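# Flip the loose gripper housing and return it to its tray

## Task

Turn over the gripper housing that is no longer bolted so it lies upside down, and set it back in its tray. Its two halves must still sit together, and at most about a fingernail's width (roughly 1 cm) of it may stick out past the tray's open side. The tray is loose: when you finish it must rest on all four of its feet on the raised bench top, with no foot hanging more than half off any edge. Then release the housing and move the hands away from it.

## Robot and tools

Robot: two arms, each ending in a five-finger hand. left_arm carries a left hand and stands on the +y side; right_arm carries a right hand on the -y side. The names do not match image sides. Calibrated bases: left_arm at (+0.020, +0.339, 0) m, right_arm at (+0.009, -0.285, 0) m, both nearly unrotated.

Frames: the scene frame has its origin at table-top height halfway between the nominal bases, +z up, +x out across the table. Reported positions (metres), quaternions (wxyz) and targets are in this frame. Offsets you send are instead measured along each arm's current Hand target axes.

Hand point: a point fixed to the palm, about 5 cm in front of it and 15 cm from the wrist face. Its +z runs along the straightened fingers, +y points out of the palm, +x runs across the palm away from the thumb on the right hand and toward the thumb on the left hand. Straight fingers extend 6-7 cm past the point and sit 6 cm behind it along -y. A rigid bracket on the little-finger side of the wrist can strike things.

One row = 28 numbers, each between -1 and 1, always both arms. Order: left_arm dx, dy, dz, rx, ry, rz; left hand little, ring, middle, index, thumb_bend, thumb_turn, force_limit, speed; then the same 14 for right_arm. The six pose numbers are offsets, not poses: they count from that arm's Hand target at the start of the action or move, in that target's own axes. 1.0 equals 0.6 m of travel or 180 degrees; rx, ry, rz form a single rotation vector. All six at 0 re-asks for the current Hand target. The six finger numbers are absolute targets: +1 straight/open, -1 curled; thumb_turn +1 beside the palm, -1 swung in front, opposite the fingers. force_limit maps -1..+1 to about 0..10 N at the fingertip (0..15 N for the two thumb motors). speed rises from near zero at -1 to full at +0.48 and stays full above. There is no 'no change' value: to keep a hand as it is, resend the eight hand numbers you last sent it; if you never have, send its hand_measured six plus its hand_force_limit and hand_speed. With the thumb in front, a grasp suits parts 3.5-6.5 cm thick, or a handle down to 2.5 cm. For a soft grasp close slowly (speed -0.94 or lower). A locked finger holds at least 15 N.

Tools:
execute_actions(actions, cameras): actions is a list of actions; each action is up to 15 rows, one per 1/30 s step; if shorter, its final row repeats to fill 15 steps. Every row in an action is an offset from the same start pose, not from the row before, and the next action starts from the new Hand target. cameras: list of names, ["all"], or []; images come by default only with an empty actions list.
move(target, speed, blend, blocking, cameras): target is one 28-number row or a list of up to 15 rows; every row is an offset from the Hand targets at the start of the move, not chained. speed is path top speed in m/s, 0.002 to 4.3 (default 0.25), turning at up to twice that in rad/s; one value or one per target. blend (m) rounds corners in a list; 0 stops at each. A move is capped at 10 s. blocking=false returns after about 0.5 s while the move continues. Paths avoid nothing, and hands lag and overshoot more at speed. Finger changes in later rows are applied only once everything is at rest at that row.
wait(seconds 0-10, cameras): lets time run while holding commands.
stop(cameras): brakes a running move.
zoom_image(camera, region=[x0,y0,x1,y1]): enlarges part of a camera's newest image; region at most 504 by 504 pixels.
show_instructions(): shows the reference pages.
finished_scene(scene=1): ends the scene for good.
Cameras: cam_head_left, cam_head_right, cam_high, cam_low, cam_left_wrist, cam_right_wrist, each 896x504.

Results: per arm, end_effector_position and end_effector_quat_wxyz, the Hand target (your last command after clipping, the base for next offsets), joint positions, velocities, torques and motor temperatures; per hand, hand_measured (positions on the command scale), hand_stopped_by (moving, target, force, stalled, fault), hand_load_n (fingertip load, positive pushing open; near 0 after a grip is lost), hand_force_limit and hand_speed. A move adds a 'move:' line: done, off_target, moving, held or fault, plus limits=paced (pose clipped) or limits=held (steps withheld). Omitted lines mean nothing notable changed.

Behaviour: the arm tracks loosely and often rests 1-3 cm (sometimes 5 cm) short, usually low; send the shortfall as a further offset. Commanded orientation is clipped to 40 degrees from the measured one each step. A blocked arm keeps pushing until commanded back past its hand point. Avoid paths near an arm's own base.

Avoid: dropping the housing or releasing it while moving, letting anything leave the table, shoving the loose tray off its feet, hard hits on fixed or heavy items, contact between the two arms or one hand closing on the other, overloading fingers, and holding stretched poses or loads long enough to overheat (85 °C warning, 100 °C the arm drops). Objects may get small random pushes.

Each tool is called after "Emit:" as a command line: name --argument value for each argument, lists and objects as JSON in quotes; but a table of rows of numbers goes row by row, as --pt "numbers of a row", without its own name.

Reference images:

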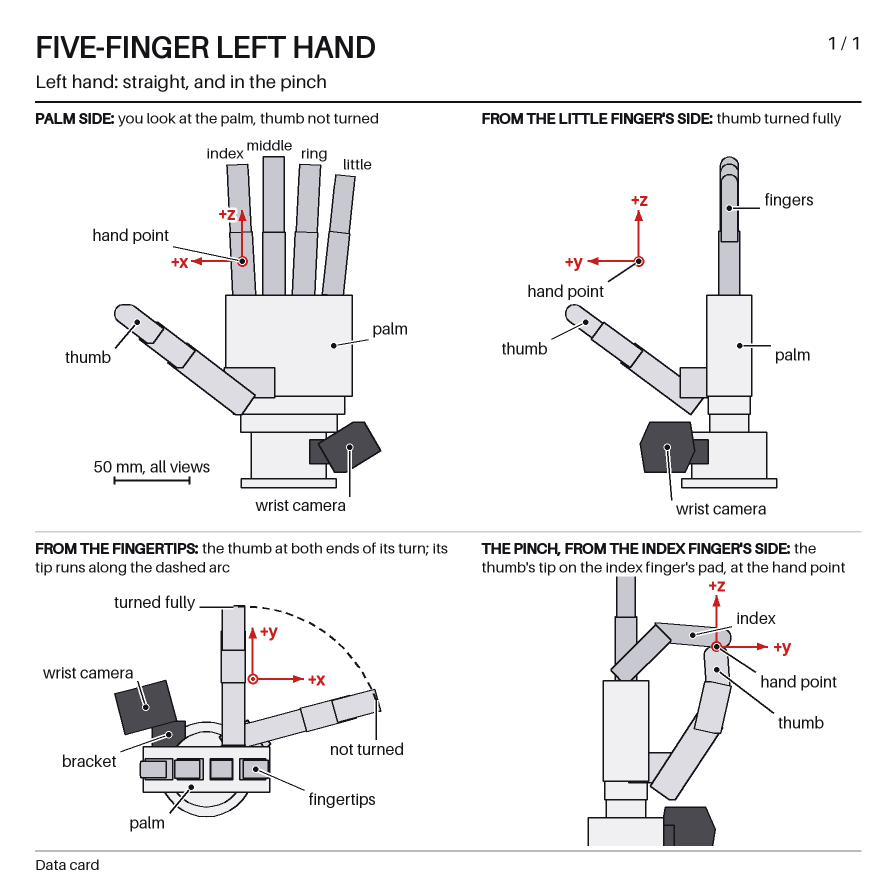

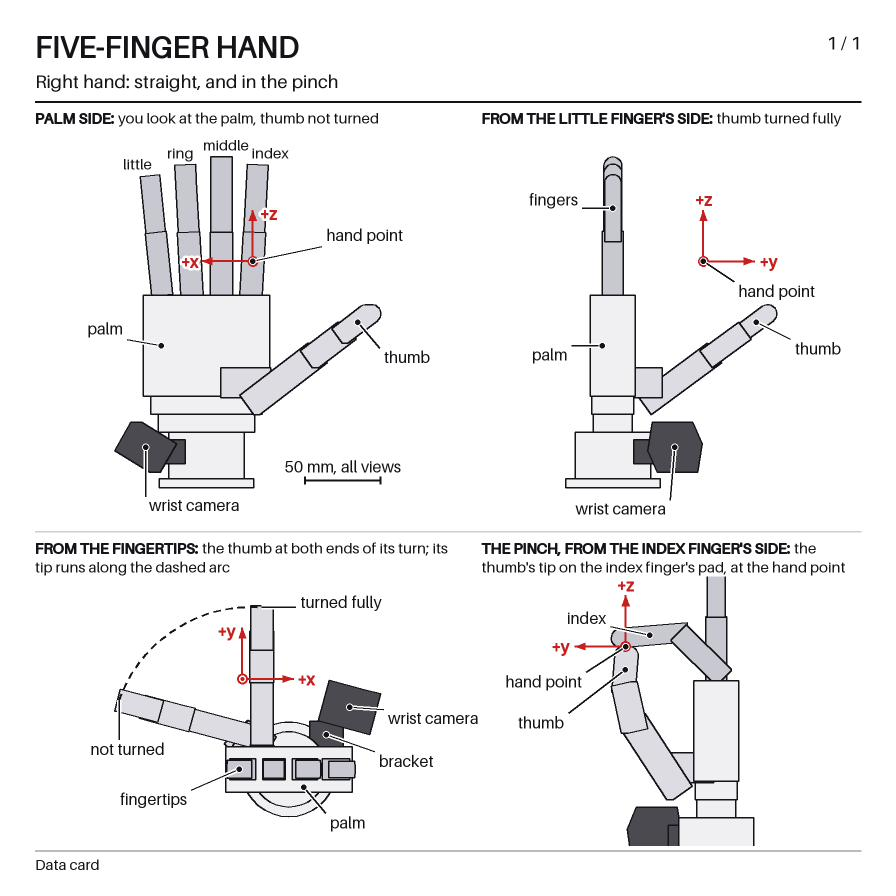

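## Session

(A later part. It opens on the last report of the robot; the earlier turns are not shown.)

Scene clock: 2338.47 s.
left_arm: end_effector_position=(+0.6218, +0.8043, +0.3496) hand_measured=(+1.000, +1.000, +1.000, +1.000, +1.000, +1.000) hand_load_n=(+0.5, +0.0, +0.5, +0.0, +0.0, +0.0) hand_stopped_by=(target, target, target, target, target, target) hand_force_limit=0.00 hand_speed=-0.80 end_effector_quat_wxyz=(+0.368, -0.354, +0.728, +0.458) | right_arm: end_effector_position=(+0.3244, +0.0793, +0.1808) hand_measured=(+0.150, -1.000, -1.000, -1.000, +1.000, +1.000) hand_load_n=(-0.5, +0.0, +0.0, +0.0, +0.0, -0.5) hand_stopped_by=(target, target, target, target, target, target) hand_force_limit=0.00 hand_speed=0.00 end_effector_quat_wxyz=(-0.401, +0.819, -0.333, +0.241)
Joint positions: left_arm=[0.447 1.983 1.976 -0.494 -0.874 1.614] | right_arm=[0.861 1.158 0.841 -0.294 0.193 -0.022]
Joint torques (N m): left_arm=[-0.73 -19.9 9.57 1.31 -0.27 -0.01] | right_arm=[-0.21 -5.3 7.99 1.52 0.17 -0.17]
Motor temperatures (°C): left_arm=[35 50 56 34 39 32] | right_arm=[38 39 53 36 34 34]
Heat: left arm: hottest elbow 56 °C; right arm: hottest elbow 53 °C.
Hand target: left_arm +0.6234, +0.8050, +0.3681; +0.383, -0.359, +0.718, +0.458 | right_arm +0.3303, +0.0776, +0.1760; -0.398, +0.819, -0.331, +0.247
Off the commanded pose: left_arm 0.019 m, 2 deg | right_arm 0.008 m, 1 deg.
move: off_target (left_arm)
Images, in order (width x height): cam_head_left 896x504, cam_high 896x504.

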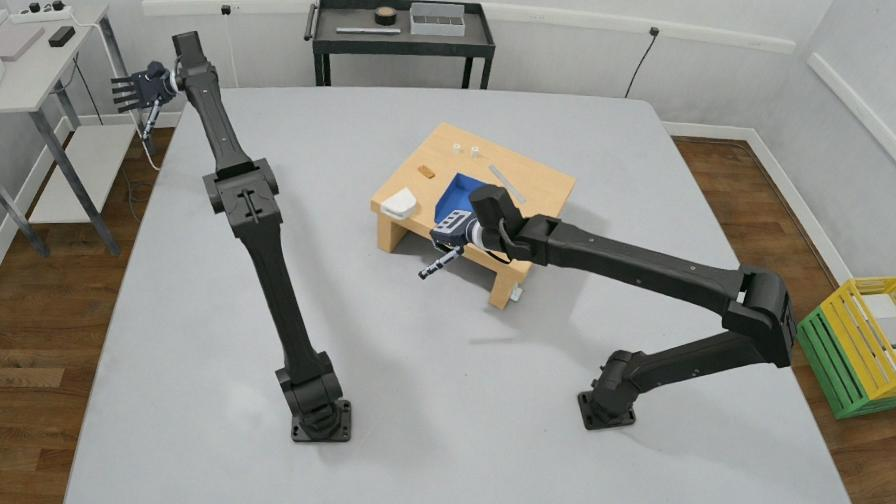

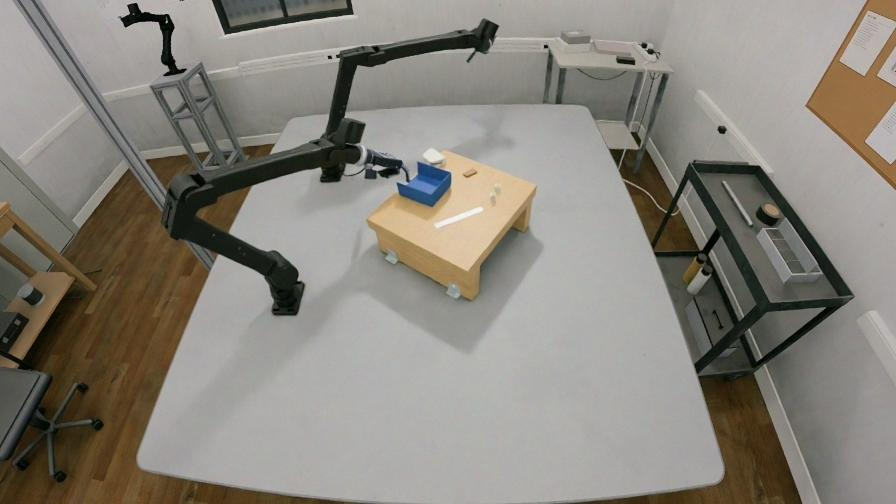

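Emit:
move --pt "0 0 0 0 0 0 1 1 1 1 1 1 0.0 -0.8 -0.046 -0.005 -0.0195 0 0 0 0.15 -1 -1 -1 1 1 0.0 0.0" --pt "0 0 0 0 0 0 1 1 1 1 1 1 0.0 -0.8 0.0427 -0.2055 -0.1962 0 0 0 0.15 -1 -1 -1 1 1 0.0 0.0" --pt "0 0 0 0 0 0 1 1 1 1 1 1 0.0 -0.8 0.4792 0.0043 -0.3947 0 0 0 0.15 -1 -1 -1 1 1 0.0 0.0" --speed '[0.05, 0.15, 0.2]' --blend 0.01 --cameras '["all"]'

Emit:
zoom_image --camera "cam_head_left" --region '[370, 150, 530, 270]'

Emit:
zoom_image --camera "cam_head_right" --region '[380, 150, 540, 270]'

Scene clock: 2366.40 s.
left_arm: end_effector_position=(+0.6218, +0.8043, +0.3496) hand_measured=(+1.000, +1.000, +1.000, +1.000, +1.000, +1.000) hand_load_n=(+0.0, +0.0, +0.0, +0.0, +0.0, +0.0) hand_stopped_by=(target, target, target, target, target, target) hand_force_limit=0.00 hand_speed=-0.80 end_effector_quat_wxyz=(+0.368, -0.354, +0.728, +0.458) | right_arm: end_effector_position=(+0.3537, -0.2503, +0.3210) hand_measured=(+0.150, -1.000, -1.000, -1.000, +1.000, +1.000) hand_load_n=(+0.0, +0.0, +0.5, +0.0, +0.0, +0.0) hand_stopped_by=(target, target, target, target, target, target) hand_force_limit=0.00 hand_speed=0.00 end_effector_quat_wxyz=(-0.395, +0.820, -0.348, +0.225)
Joint positions: left_arm=[0.447 1.983 1.976 -0.494 -0.874 1.614] | right_arm=[-0.226 0.913 1.097 -1.023 -0.663 -0.718]
Joint torques (N m): left_arm=[-0.79 -19.9 9.52 1.31 -0.27 -0.01] | right_arm=[0.67 -3.19 12.78 0.32 -0.37 -0.2]
Motor temperatures (°C): left_arm=[35 50 56 34 39 32] | right_arm=[38 38 53 36 34 34]
Heat: left arm: hottest elbow 56 °C; right arm: hottest elbow 53 °C.
Hand target: left_arm +0.6234, +0.8050, +0.3681; +0.383, -0.359, +0.718, +0.458 | right_arm +0.3607, -0.2517, +0.3473; -0.398, +0.819, -0.331, +0.247
Off the commanded pose: left_arm 0.019 m, 2 deg | right_arm 0.027 m, 3 deg.
move: off_target (left_arm, right_arm)
camera_calibration:
cam_right_wrist: T_world_to_cam=[[-0.161189, -0.659581, -0.734146, 0.12315], [-0.970105, 0.242633, -0.00499308, 0.409683], [0.181421, 0.711394, -0.678973, 0.446285], [0, 0, 0, 1]] pos_world=[0.336321, -0.33566, 0.395471]

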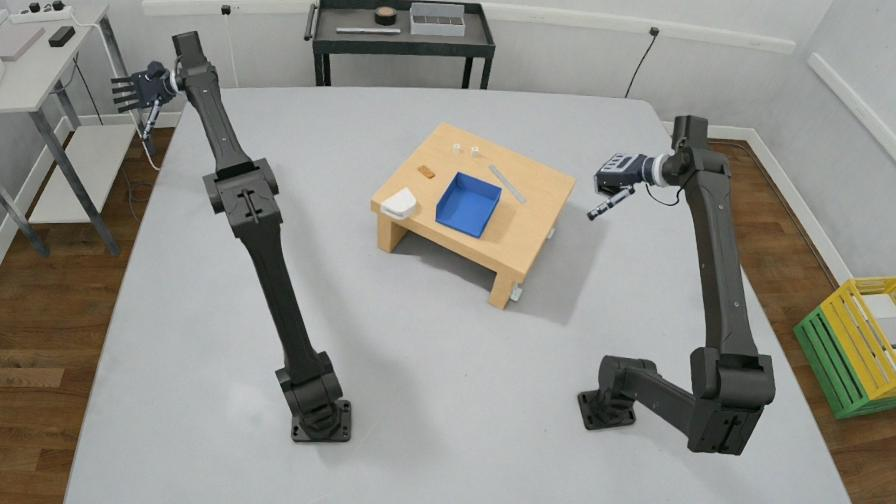

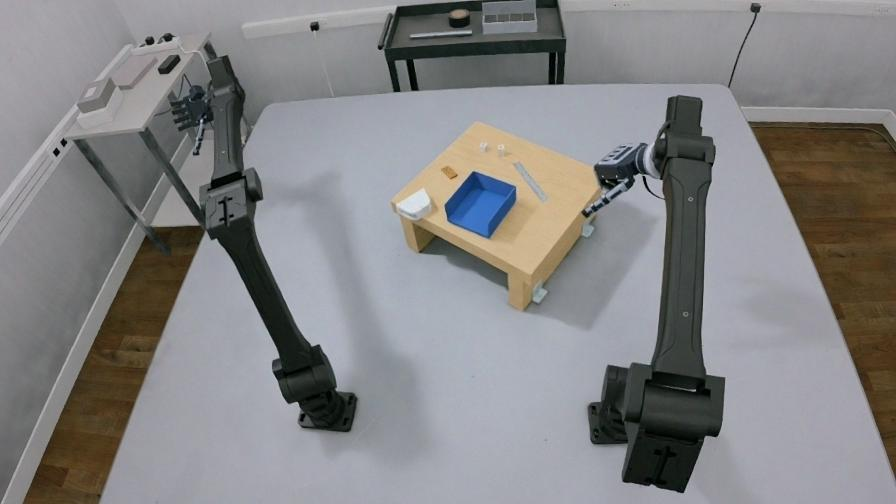

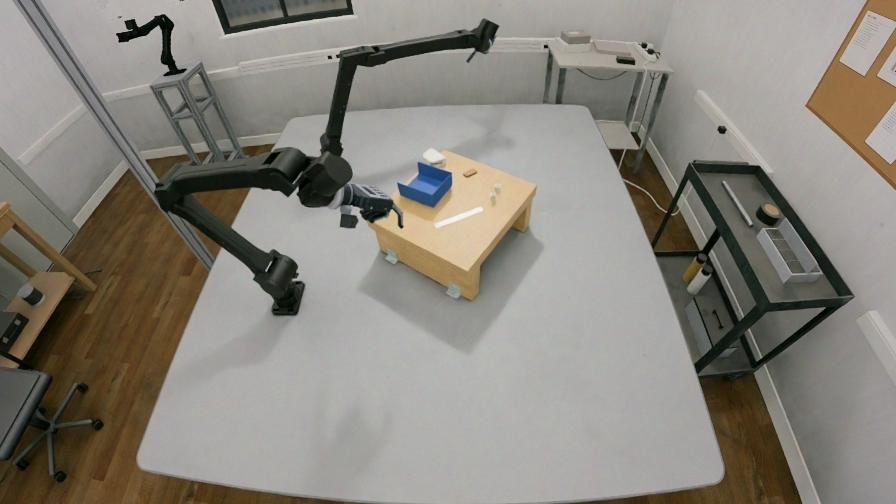

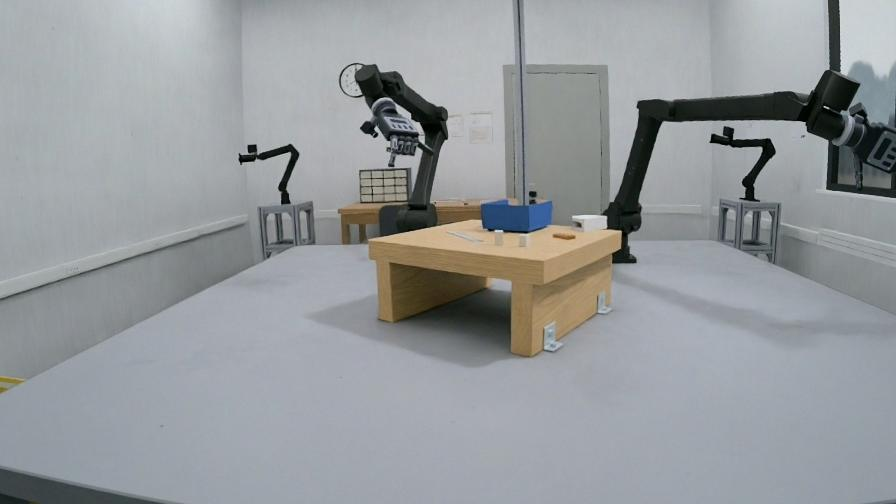

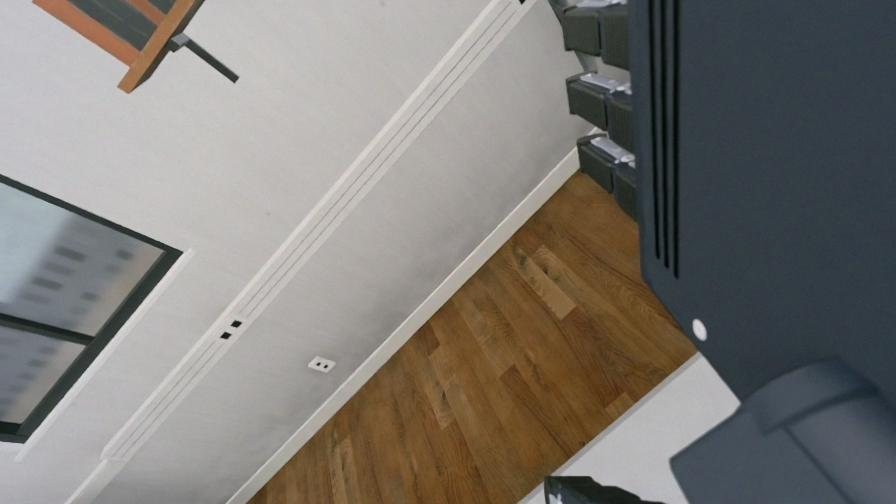

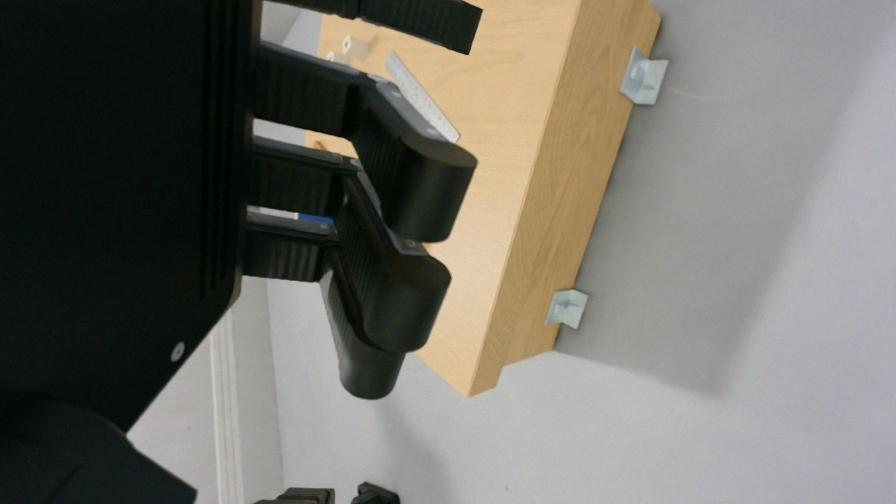

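Scaled by 3.150 from the camera's 896x504 image, which has a finer 1280x720 frame.

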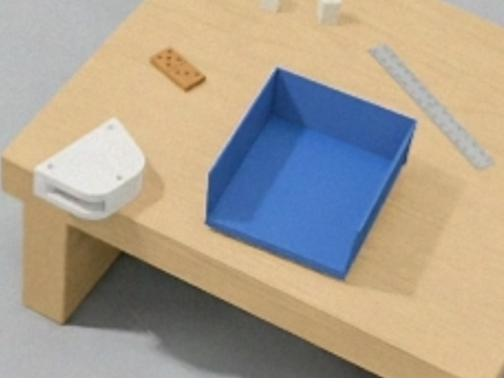

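Scaled by 3.150 from the camera's 896x504 image, which has a finer 1280x720 frame.

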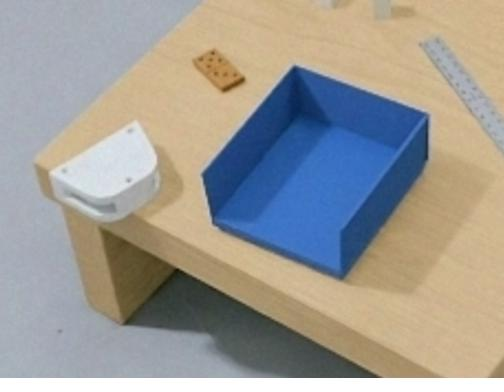

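Emit:
zoom_image --camera "cam_head_left" --region '[370, 170, 440, 230]'

Emit:
zoom_image --camera "cam_head_right" --region '[385, 170, 455, 230]'

Emit:
zoom_image --camera "cam_head_left" --region '[430, 165, 510, 245]'

Emit:
zoom_image --camera "cam_head_right" --region '[440, 165, 520, 245]'

Scaled by 7.200 from the camera's 896x504 image, which has a finer 1280x720 frame.

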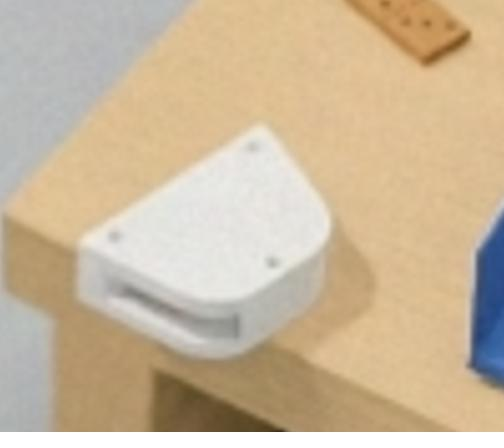

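Scaled by 7.200 from the camera's 896x504 image, which has a finer 1280x720 frame.

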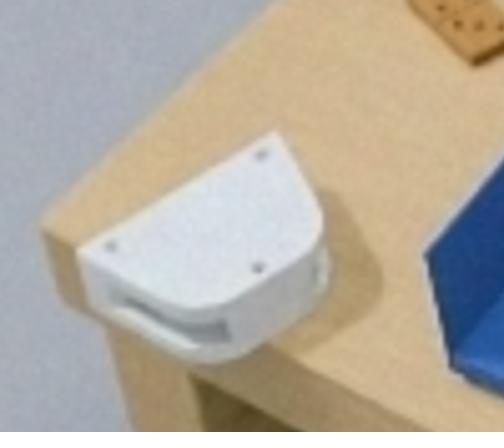

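Scaled by 6.300 from the camera's 896x504 image, which has a finer 1280x720 frame.

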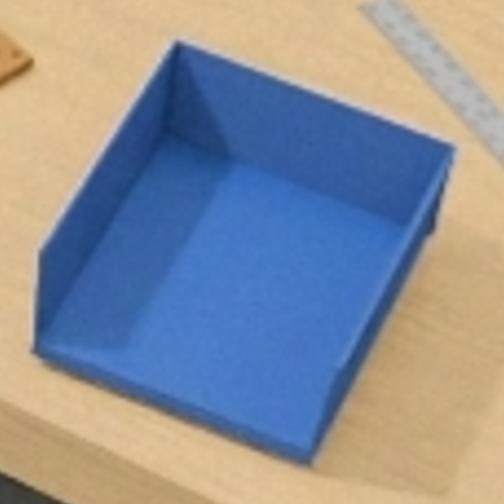

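Scaled by 6.300 from the camera's 896x504 image, which has a finer 1280x720 frame.

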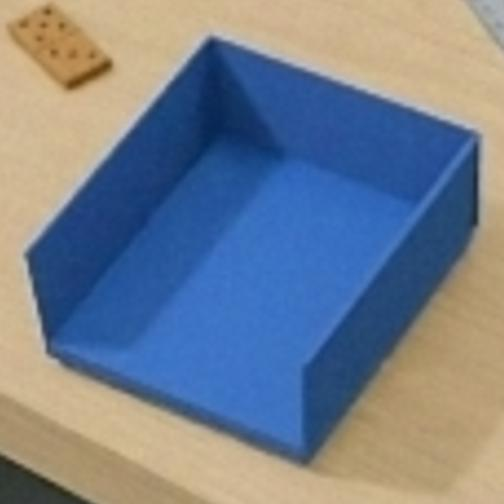

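Emit:
move --target '[0.1399,-0.2613,-0.4517,0.3068,0.0314,-0.2470,1,1,1,1,1,1,0.0,-0.8,0,0,0,0,0,0,0.15,-1,-1,-1,1,1,0.0,0.0]' --speed 0.2 --cameras '["cam_head_left","cam_high"]'

Scene clock: 2549.20 s.
left_arm: end_effector_position=(+0.6630, +0.4914, +0.3011) hand_measured=(+1.000, +1.000, +1.000, +1.000, +1.000, +1.000) hand_load_n=(+0.0, +0.0, +0.0, +0.0, +0.0, +0.0) hand_stopped_by=(target, target, target, target, target, target) hand_force_limit=0.00 hand_speed=-0.80 end_effector_quat_wxyz=(+0.597, -0.401, +0.688, -0.098) | right_arm: end_effector_position=(+0.3537, -0.2503, +0.3210) hand_measured=(+0.150, -1.000, -1.000, -1.000, +1.000, +1.000) hand_load_n=(+0.0, +0.0, +0.0, +0.0, +0.0, -0.5) hand_stopped_by=(target, target, target, target, target, target) hand_force_limit=0.00 hand_speed=0.00 end_effector_quat_wxyz=(-0.395, +0.820, -0.347, +0.225)
Joint positions: left_arm=[0.174 1.475 1.262 -0.065 -0.222 0.818] | right_arm=[-0.226 0.913 1.097 -1.023 -0.663 -0.719]
Joint torques (N m): left_arm=[-1.08 -13.39 7.34 2.09 0.07 -0.12] | right_arm=[0.67 -3.19 12.78 0.32 -0.38 -0.16]
Motor temperatures (°C): left_arm=[35 50 56 34 39 32] | right_arm=[38 38 59 35 34 34]
Heat: left arm: hottest elbow 56 °C; right arm: hottest elbow 59 °C.
Hand target: left_arm +0.6614, +0.4879, +0.3122; +0.607, -0.401, +0.678, -0.108 | right_arm +0.3607, -0.2517, +0.3473; -0.398, +0.819, -0.331, +0.247
Off the commanded pose: left_arm 0.012 m, 2 deg | right_arm 0.027 m, 3 deg.
move: off_target (left_arm, right_arm)
Images, in order (width x height): cam_head_left 896x504, cam_high 896x504.

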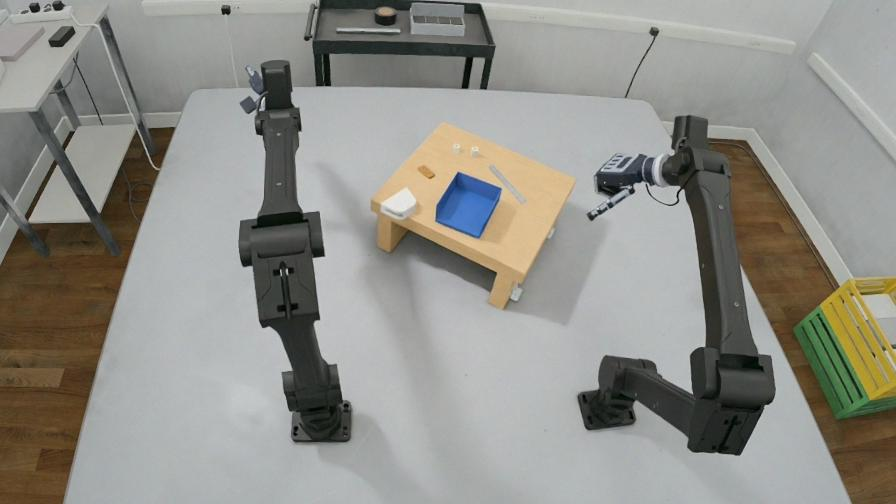

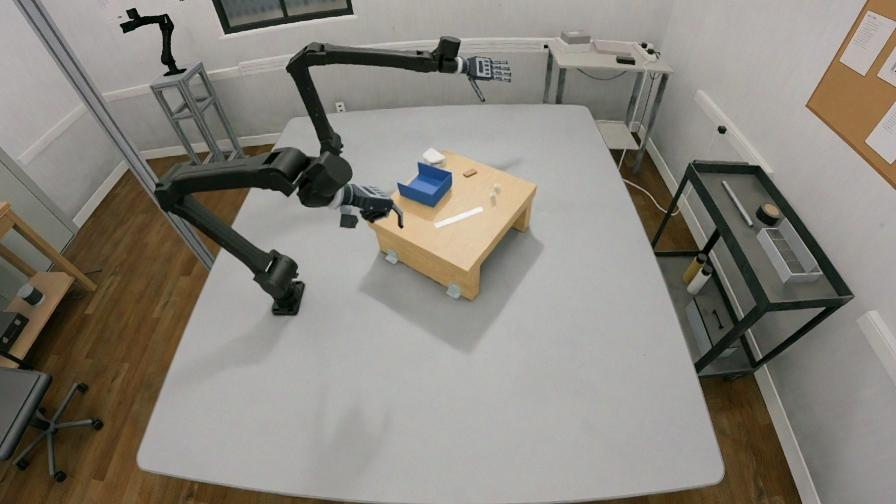

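Emit:
move --target '[0.3957,-0.1582,-0.5009,0.1927,0.2441,-0.2164,1,1,1,1,1,1,0.0,-0.8,0,0,0,0,0,0,0.15,-1,-1,-1,1,1,0.0,0.0]' --speed 0.2 --cameras '["cam_head_left","cam_head_right","cam_high","cam_low"]'

Scene clock: 2563.43 s.
left_arm: end_effector_position=(+0.4437, +0.1652, +0.2643) hand_measured=(+1.000, +1.000, +1.000, +1.000, +1.000, +1.000) hand_load_n=(+0.0, +0.0, +0.0, +0.0, +0.0, -0.5) hand_stopped_by=(target, target, target, target, target, target) hand_force_limit=0.00 hand_speed=-0.80 end_effector_quat_wxyz=(+0.336, -0.340, +0.628, -0.614) | right_arm: end_effector_position=(+0.3537, -0.2503, +0.3210) hand_measured=(+0.150, -1.000, -1.000, -1.000, +1.000, +1.000) hand_load_n=(+0.0, +0.5, +0.0, +0.0, +0.0, +0.0) hand_stopped_by=(target, target, target, target, target, target) hand_force_limit=0.00 hand_speed=0.00 end_effector_quat_wxyz=(-0.395, +0.820, -0.347, +0.225)
Joint positions: left_arm=[-0.114 0.944 0.549 0.374 0.42 0.013] | right_arm=[-0.226 0.913 1.097 -1.023 -0.663 -0.719]
Joint torques (N m): left_arm=[-1.14 -4.42 7.06 2.03 0.03 -0.16] | right_arm=[0.67 -3.19 12.79 0.31 -0.37 -0.16]
Motor temperatures (°C): left_arm=[35 48 55 34 39 32] | right_arm=[38 38 59 35 34 34]
Heat: left arm: hottest elbow 55 °C; right arm: hottest elbow 59 °C.
Hand target: left_arm +0.4411, +0.1633, +0.2696; +0.338, -0.337, +0.621, -0.622 | right_arm +0.3607, -0.2517, +0.3473; -0.398, +0.819, -0.331, +0.247
Off the commanded pose: left_arm 0.006 m, 1 deg | right_arm 0.027 m, 3 deg.
move: off_target (right_arm)
Images, in order (width x height): cam_head_left 896x504, cam_head_right 896x504, cam_high 896x504, cam_low 896x504.

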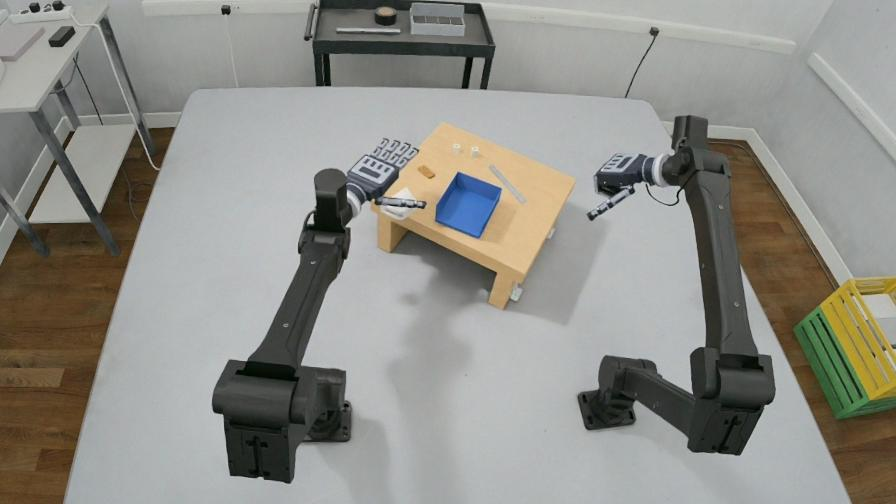

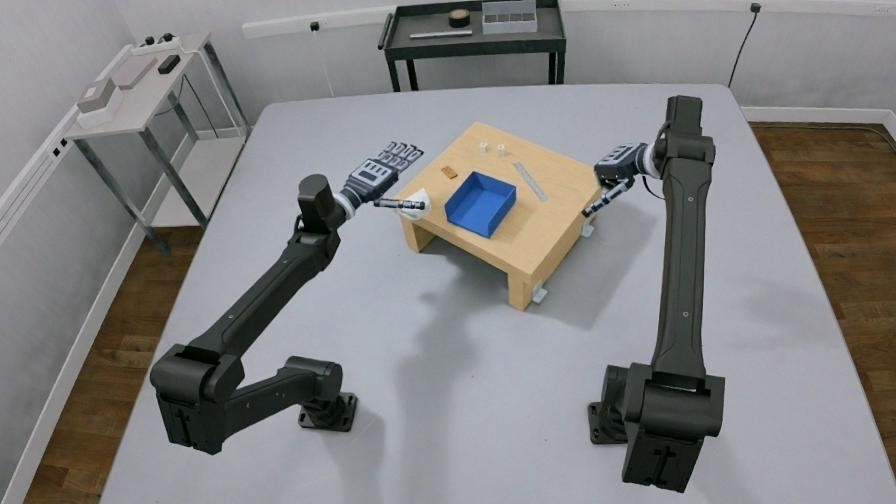

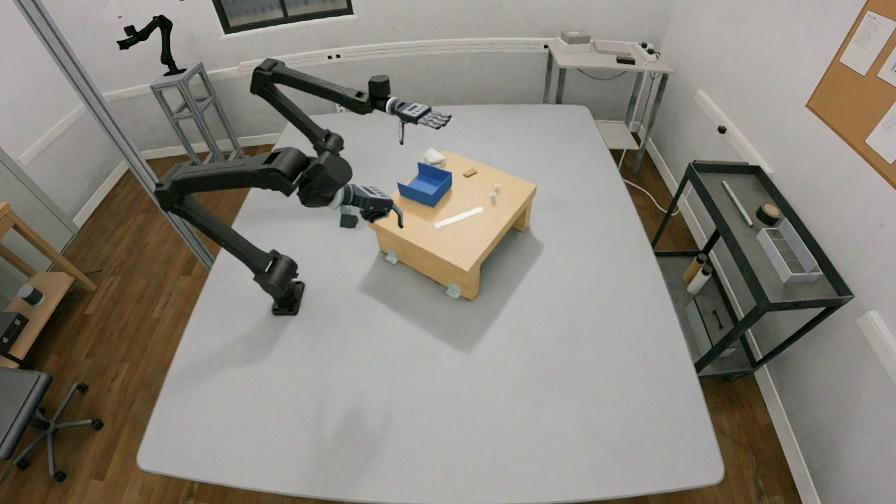

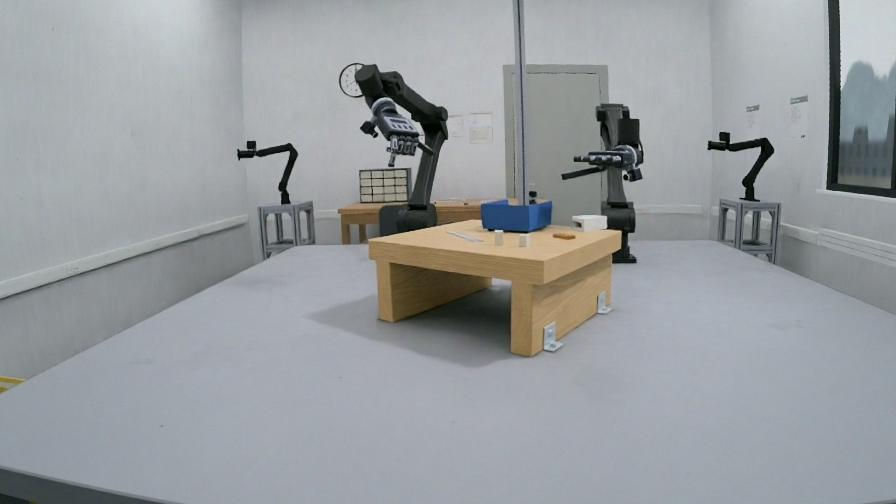

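Emit:
move --target '[0,0.1667,0,0,0,0,1,1,1,1,1,-1,0.0,-0.5,0,0,0,0,0,0,0.15,-1,-1,-1,1,1,0.0,0.0]' --speed 0.1 --cameras '["cam_head_left","cam_head_right","cam_high","cam_low"]'

Emit:
zoom_image --camera "cam_head_left" --region '[350, 140, 450, 240]'

Emit:
zoom_image --camera "cam_head_right" --region '[360, 140, 460, 240]'

Emit:
zoom_image --camera "cam_low" --region '[540, 150, 660, 260]'

Scene clock: 2585.07 s.
left_arm: end_effector_position=(+0.4425, +0.1653, +0.1684) hand_measured=(+1.000, +1.000, +1.000, +1.000, +1.000, -1.000) hand_load_n=(+0.0, +0.0, +0.0, +0.0, +0.0, +0.0) hand_stopped_by=(target, target, target, target, target, target) hand_force_limit=0.00 hand_speed=-0.50 end_effector_quat_wxyz=(+0.339, -0.338, +0.625, -0.617) | right_arm: end_effector_position=(+0.3537, -0.2503, +0.3210) hand_measured=(+0.150, -1.000, -1.000, -1.000, +1.000, +1.000) hand_load_n=(+0.0, +0.0, +0.0, +0.0, +0.0, +0.0) hand_stopped_by=(target, target, target, target, target, target) hand_force_limit=0.00 hand_speed=0.00 end_effector_quat_wxyz=(-0.395, +0.820, -0.347, +0.225)
Joint positions: left_arm=[-0.114 1.181 0.376 0.795 0.42 0.011] | right_arm=[-0.226 0.913 1.097 -1.023 -0.663 -0.719]
Joint torques (N m): left_arm=[-1.08 -4.37 5.6 2.02 0.03 -0.13] | right_arm=[0.67 -3.19 12.78 0.31 -0.37 -0.16]
Motor temperatures (°C): left_arm=[35 46 54 34 39 32] | right_arm=[38 38 60 35 34 34]
Heat: left arm: hottest elbow 54 °C; right arm: hottest elbow 60 °C.
Hand target: left_arm +0.4412, +0.1633, +0.1695; +0.338, -0.337, +0.621, -0.622 | right_arm +0.3607, -0.2517, +0.3473; -0.398, +0.819, -0.331, +0.247
Off the commanded pose: left_arm 0.003 m, 1 deg | right_arm 0.027 m, 3 deg.
move: off_target (right_arm)
Images, in order (width x height): cam_head_left 896x504, cam_head_right 896x504, cam_high 896x504, cam_low 896x504.

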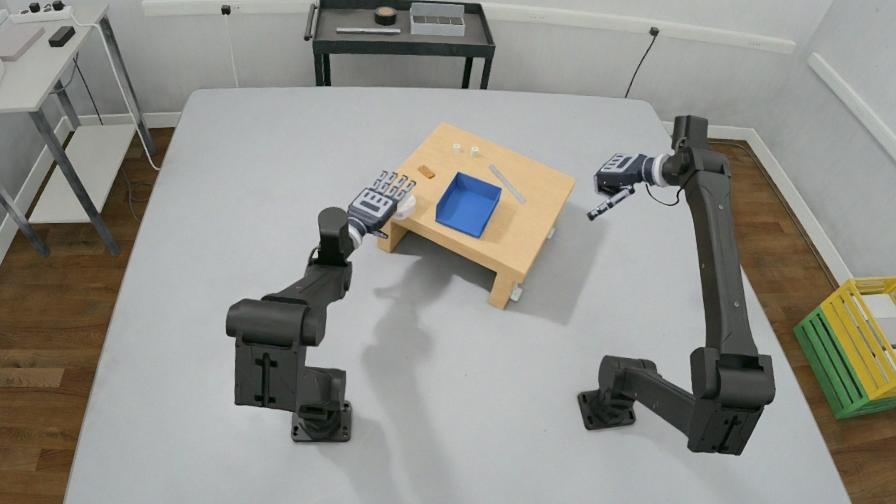

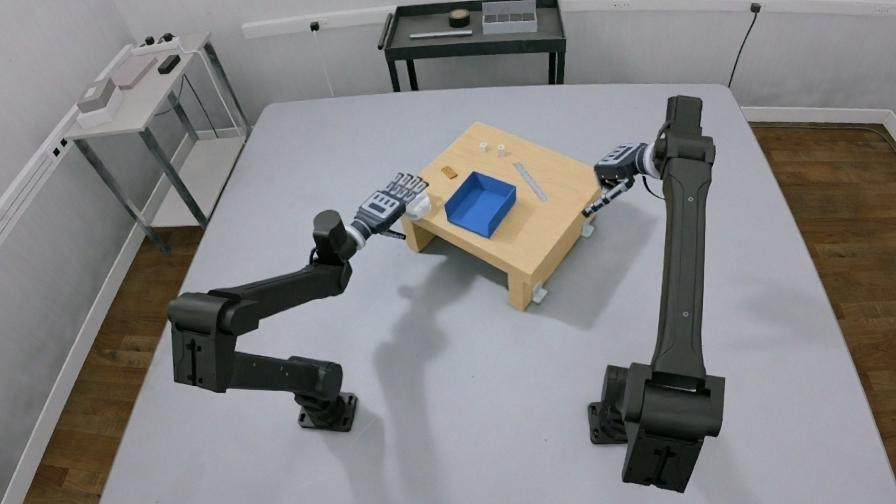

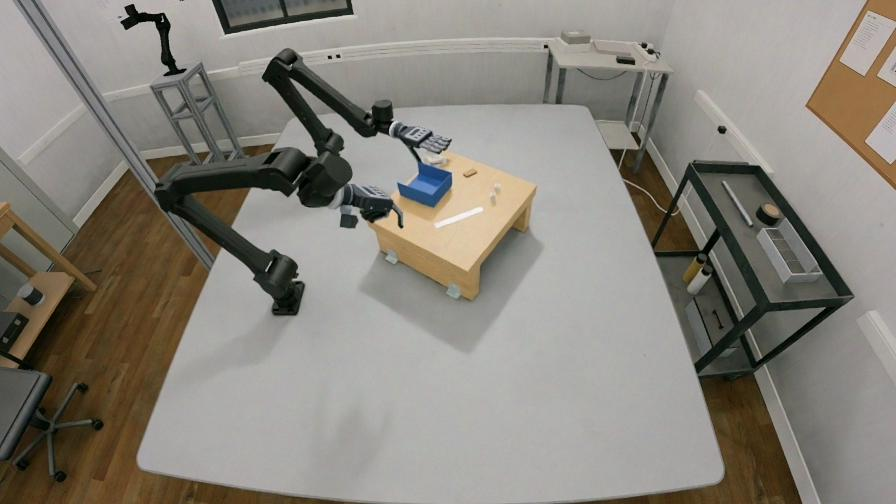

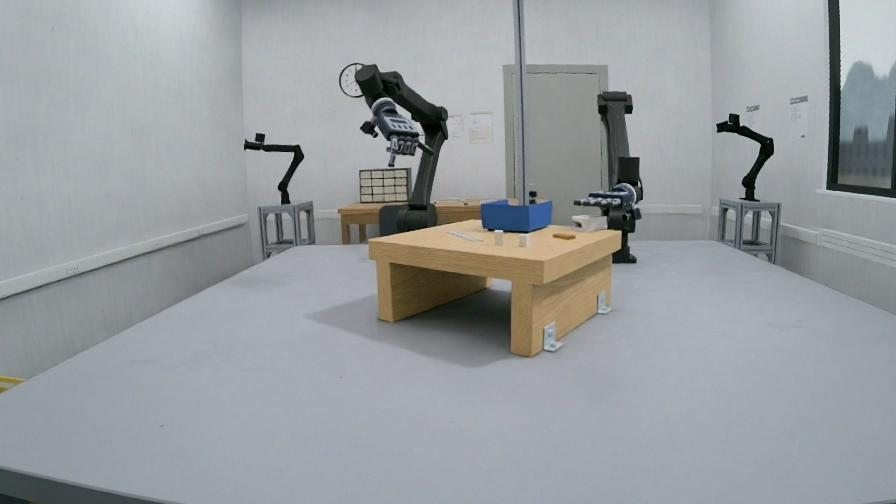

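Scaled by 5.040 from the camera's 896x504 image, which has a finer 1280x720 frame.

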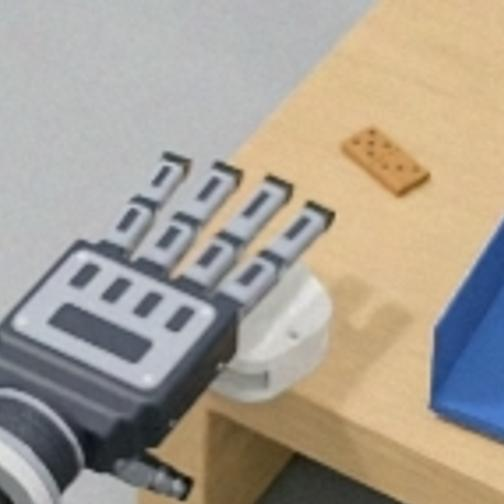

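Scaled by 5.040 from the camera's 896x504 image, which has a finer 1280x720 frame.

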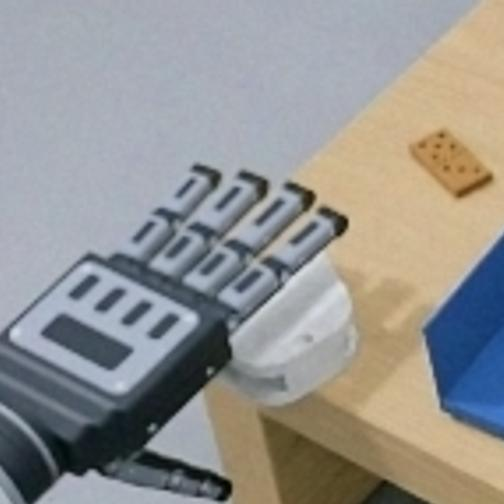

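Scaled by 4.200 from the camera's 896x504 image, which has a finer 1280x720 frame.

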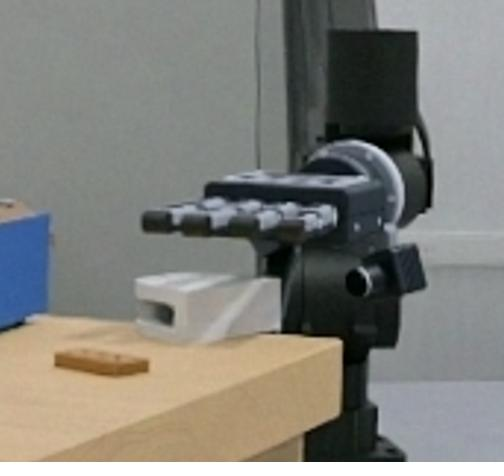

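Emit:
move --target '[0,0.0175,0.025,0,0,0,1,1,1,1,1,-1,0.0,-0.5,0,0,0,0,0,0,0.15,-1,-1,-1,1,1,0.0,0.0]' --speed 0.06 --cameras '["cam_head_left","cam_head_right","cam_low"]'

Emit:
zoom_image --camera "cam_head_left" --region '[350, 150, 440, 240]'

Emit:
zoom_image --camera "cam_head_right" --region '[370, 150, 460, 240]'

Emit:
zoom_image --camera "cam_low" --region '[560, 180, 640, 250]'

Scene clock: 2614.20 s.
left_arm: end_effector_position=(+0.4480, +0.1595, +0.1497) hand_measured=(+1.000, +1.000, +1.000, +1.000, +1.000, -1.000) hand_load_n=(+0.0, +0.0, +0.0, +0.0, +0.0, +0.0) hand_stopped_by=(target, target, target, target, target, target) hand_force_limit=0.00 hand_speed=-0.50 end_effector_quat_wxyz=(+0.334, -0.342, +0.629, -0.613) | right_arm: end_effector_position=(+0.3537, -0.2503, +0.3210) hand_measured=(+0.150, -1.000, -1.000, -1.000, +1.000, +1.000) hand_load_n=(+0.0, +0.0, +0.0, +0.0, +0.0, +0.0) hand_stopped_by=(target, target, target, target, target, target) hand_force_limit=0.00 hand_speed=0.00 end_effector_quat_wxyz=(-0.395, +0.820, -0.347, +0.225)
Joint positions: left_arm=[-0.132 1.259 0.376 0.857 0.403 0.011] | right_arm=[-0.226 0.913 1.097 -1.023 -0.663 -0.719]
Joint torques (N m): left_arm=[-1.26 -4.84 6.6 1.99 -0.08 -0.13] | right_arm=[0.67 -3.19 12.78 0.32 -0.37 -0.16]
Motor temperatures (°C): left_arm=[35 44 52 34 39 32] | right_arm=[38 38 60 35 34 34]
Heat: left arm: hottest elbow 52 °C; right arm: hottest elbow 60 °C.
Hand target: left_arm +0.4538, +0.1552, +0.1591; +0.338, -0.337, +0.621, -0.622 | right_arm +0.3607, -0.2517, +0.3473; -0.398, +0.819, -0.331, +0.247
Off the commanded pose: left_arm 0.012 m, 1 deg | right_arm 0.027 m, 3 deg.
move: off_target (left_arm, right_arm)
Images, in order (width x height): cam_head_left 896x504, cam_head_right 896x504, cam_low 896x504.

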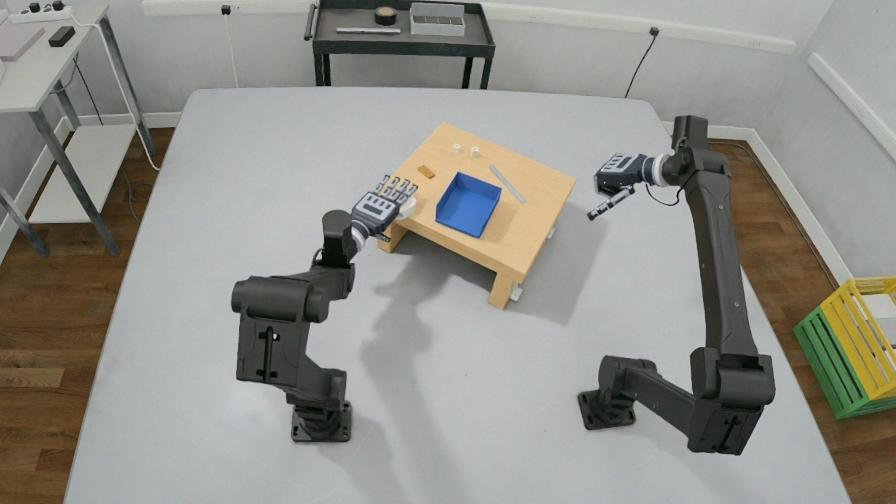

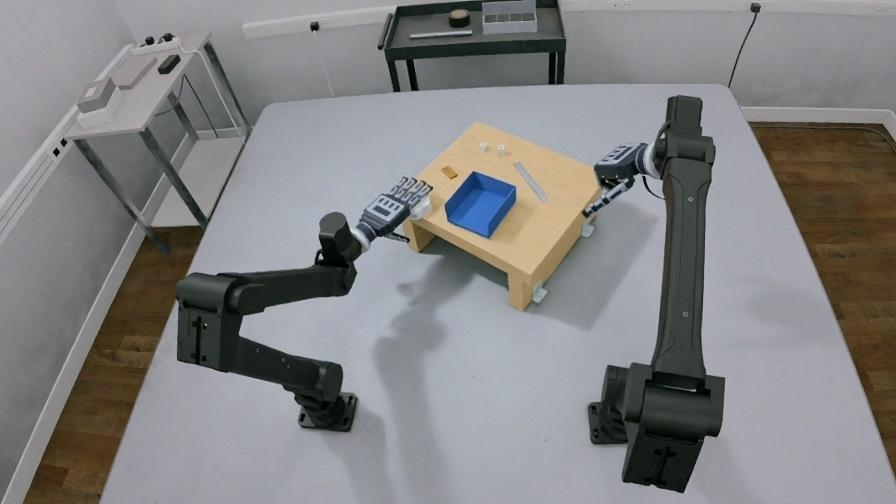

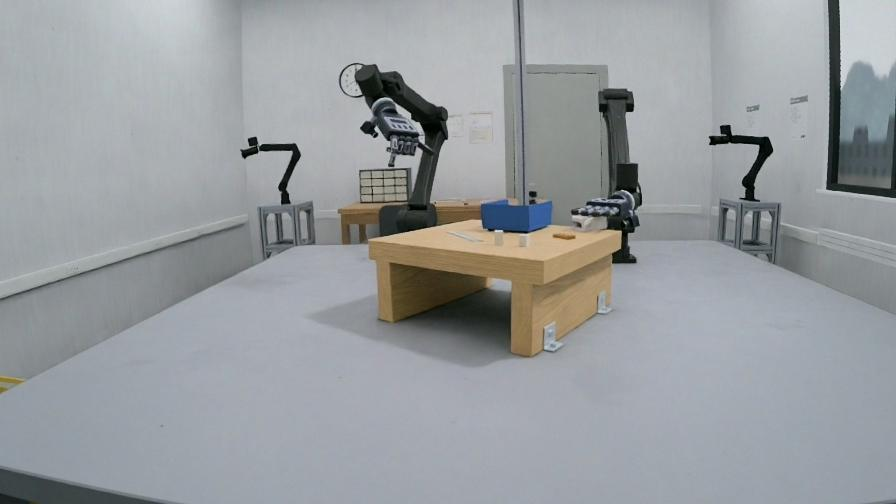

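Scaled by 5.600 from the camera's 896x504 image, which has a finer 1280x720 frame.

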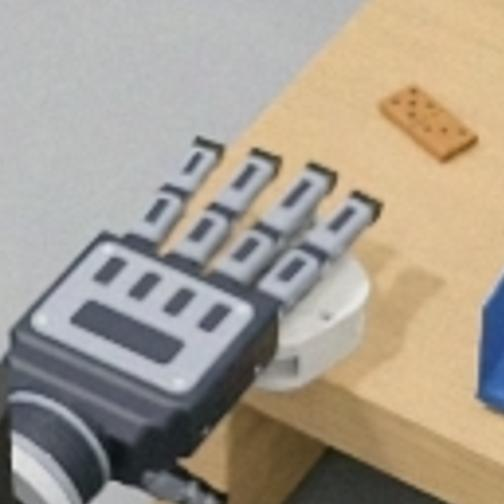

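Scaled by 5.600 from the camera's 896x504 image, which has a finer 1280x720 frame.

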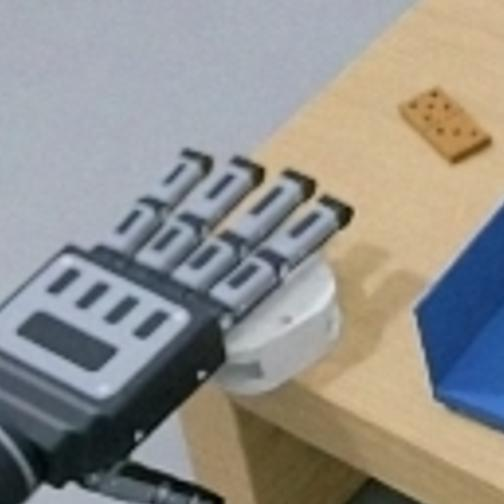

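Scaled by 6.300 from the camera's 896x504 image, which has a finer 1280x720 frame.

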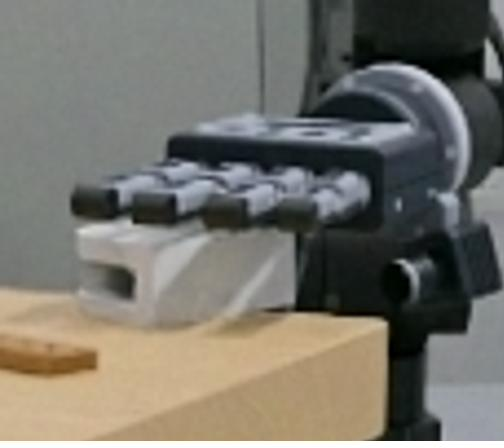

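Emit:
move --target '[0,-0.0083,0.0133,0,0,0,1,1,1,1,1,-1,0.0,-0.5,0,0,0,0,0,0,0.15,-1,-1,-1,1,1,0.0,0.0]' --speed 0.05

Scene clock: 2625.60 s.
left_arm: end_effector_position=(+0.4476, +0.1569, +0.1497) hand_measured=(+1.000, +1.000, +1.000, +1.000, +1.000, -1.000) hand_load_n=(+0.0, +0.0, -0.5, +0.0, +0.0, +0.0) hand_stopped_by=(target, target, target, target, target, target) hand_force_limit=0.00 hand_speed=-0.50 end_effector_quat_wxyz=(+0.335, -0.342, +0.629, -0.613) | right_arm: end_effector_position=(+0.3537, -0.2503, +0.3210) hand_measured=(+0.150, -1.000, -1.000, -1.000, +1.000, +1.000) hand_load_n=(+0.0, +0.0, +0.0, +0.0, -0.5, +0.0) hand_stopped_by=(target, target, target, target, target, target) hand_force_limit=0.00 hand_speed=0.00 end_effector_quat_wxyz=(-0.395, +0.820, -0.347, +0.225)
Joint positions: left_arm=[-0.141 1.259 0.376 0.857 0.393 0.011] | right_arm=[-0.226 0.913 1.097 -1.023 -0.663 -0.719]
Joint torques (N m): left_arm=[-1.55 -4.48 8.23 1.28 -0.09 -0.13] | right_arm=[0.67 -3.14 12.78 0.32 -0.37 -0.16]
Motor temperatures (°C): left_arm=[35 44 52 34 39 32] | right_arm=[38 38 60 35 34 34]
Heat: left arm: hottest elbow 52 °C; right arm: hottest elbow 60 °C.
Hand target: left_arm +0.4605, +0.1509, +0.1641; +0.338, -0.337, +0.621, -0.622 | right_arm +0.3607, -0.2517, +0.3473; -0.398, +0.819, -0.331, +0.247
Off the commanded pose: left_arm 0.020 m, 1 deg | right_arm 0.027 m, 3 deg.
move: off_target (left_arm, right_arm)


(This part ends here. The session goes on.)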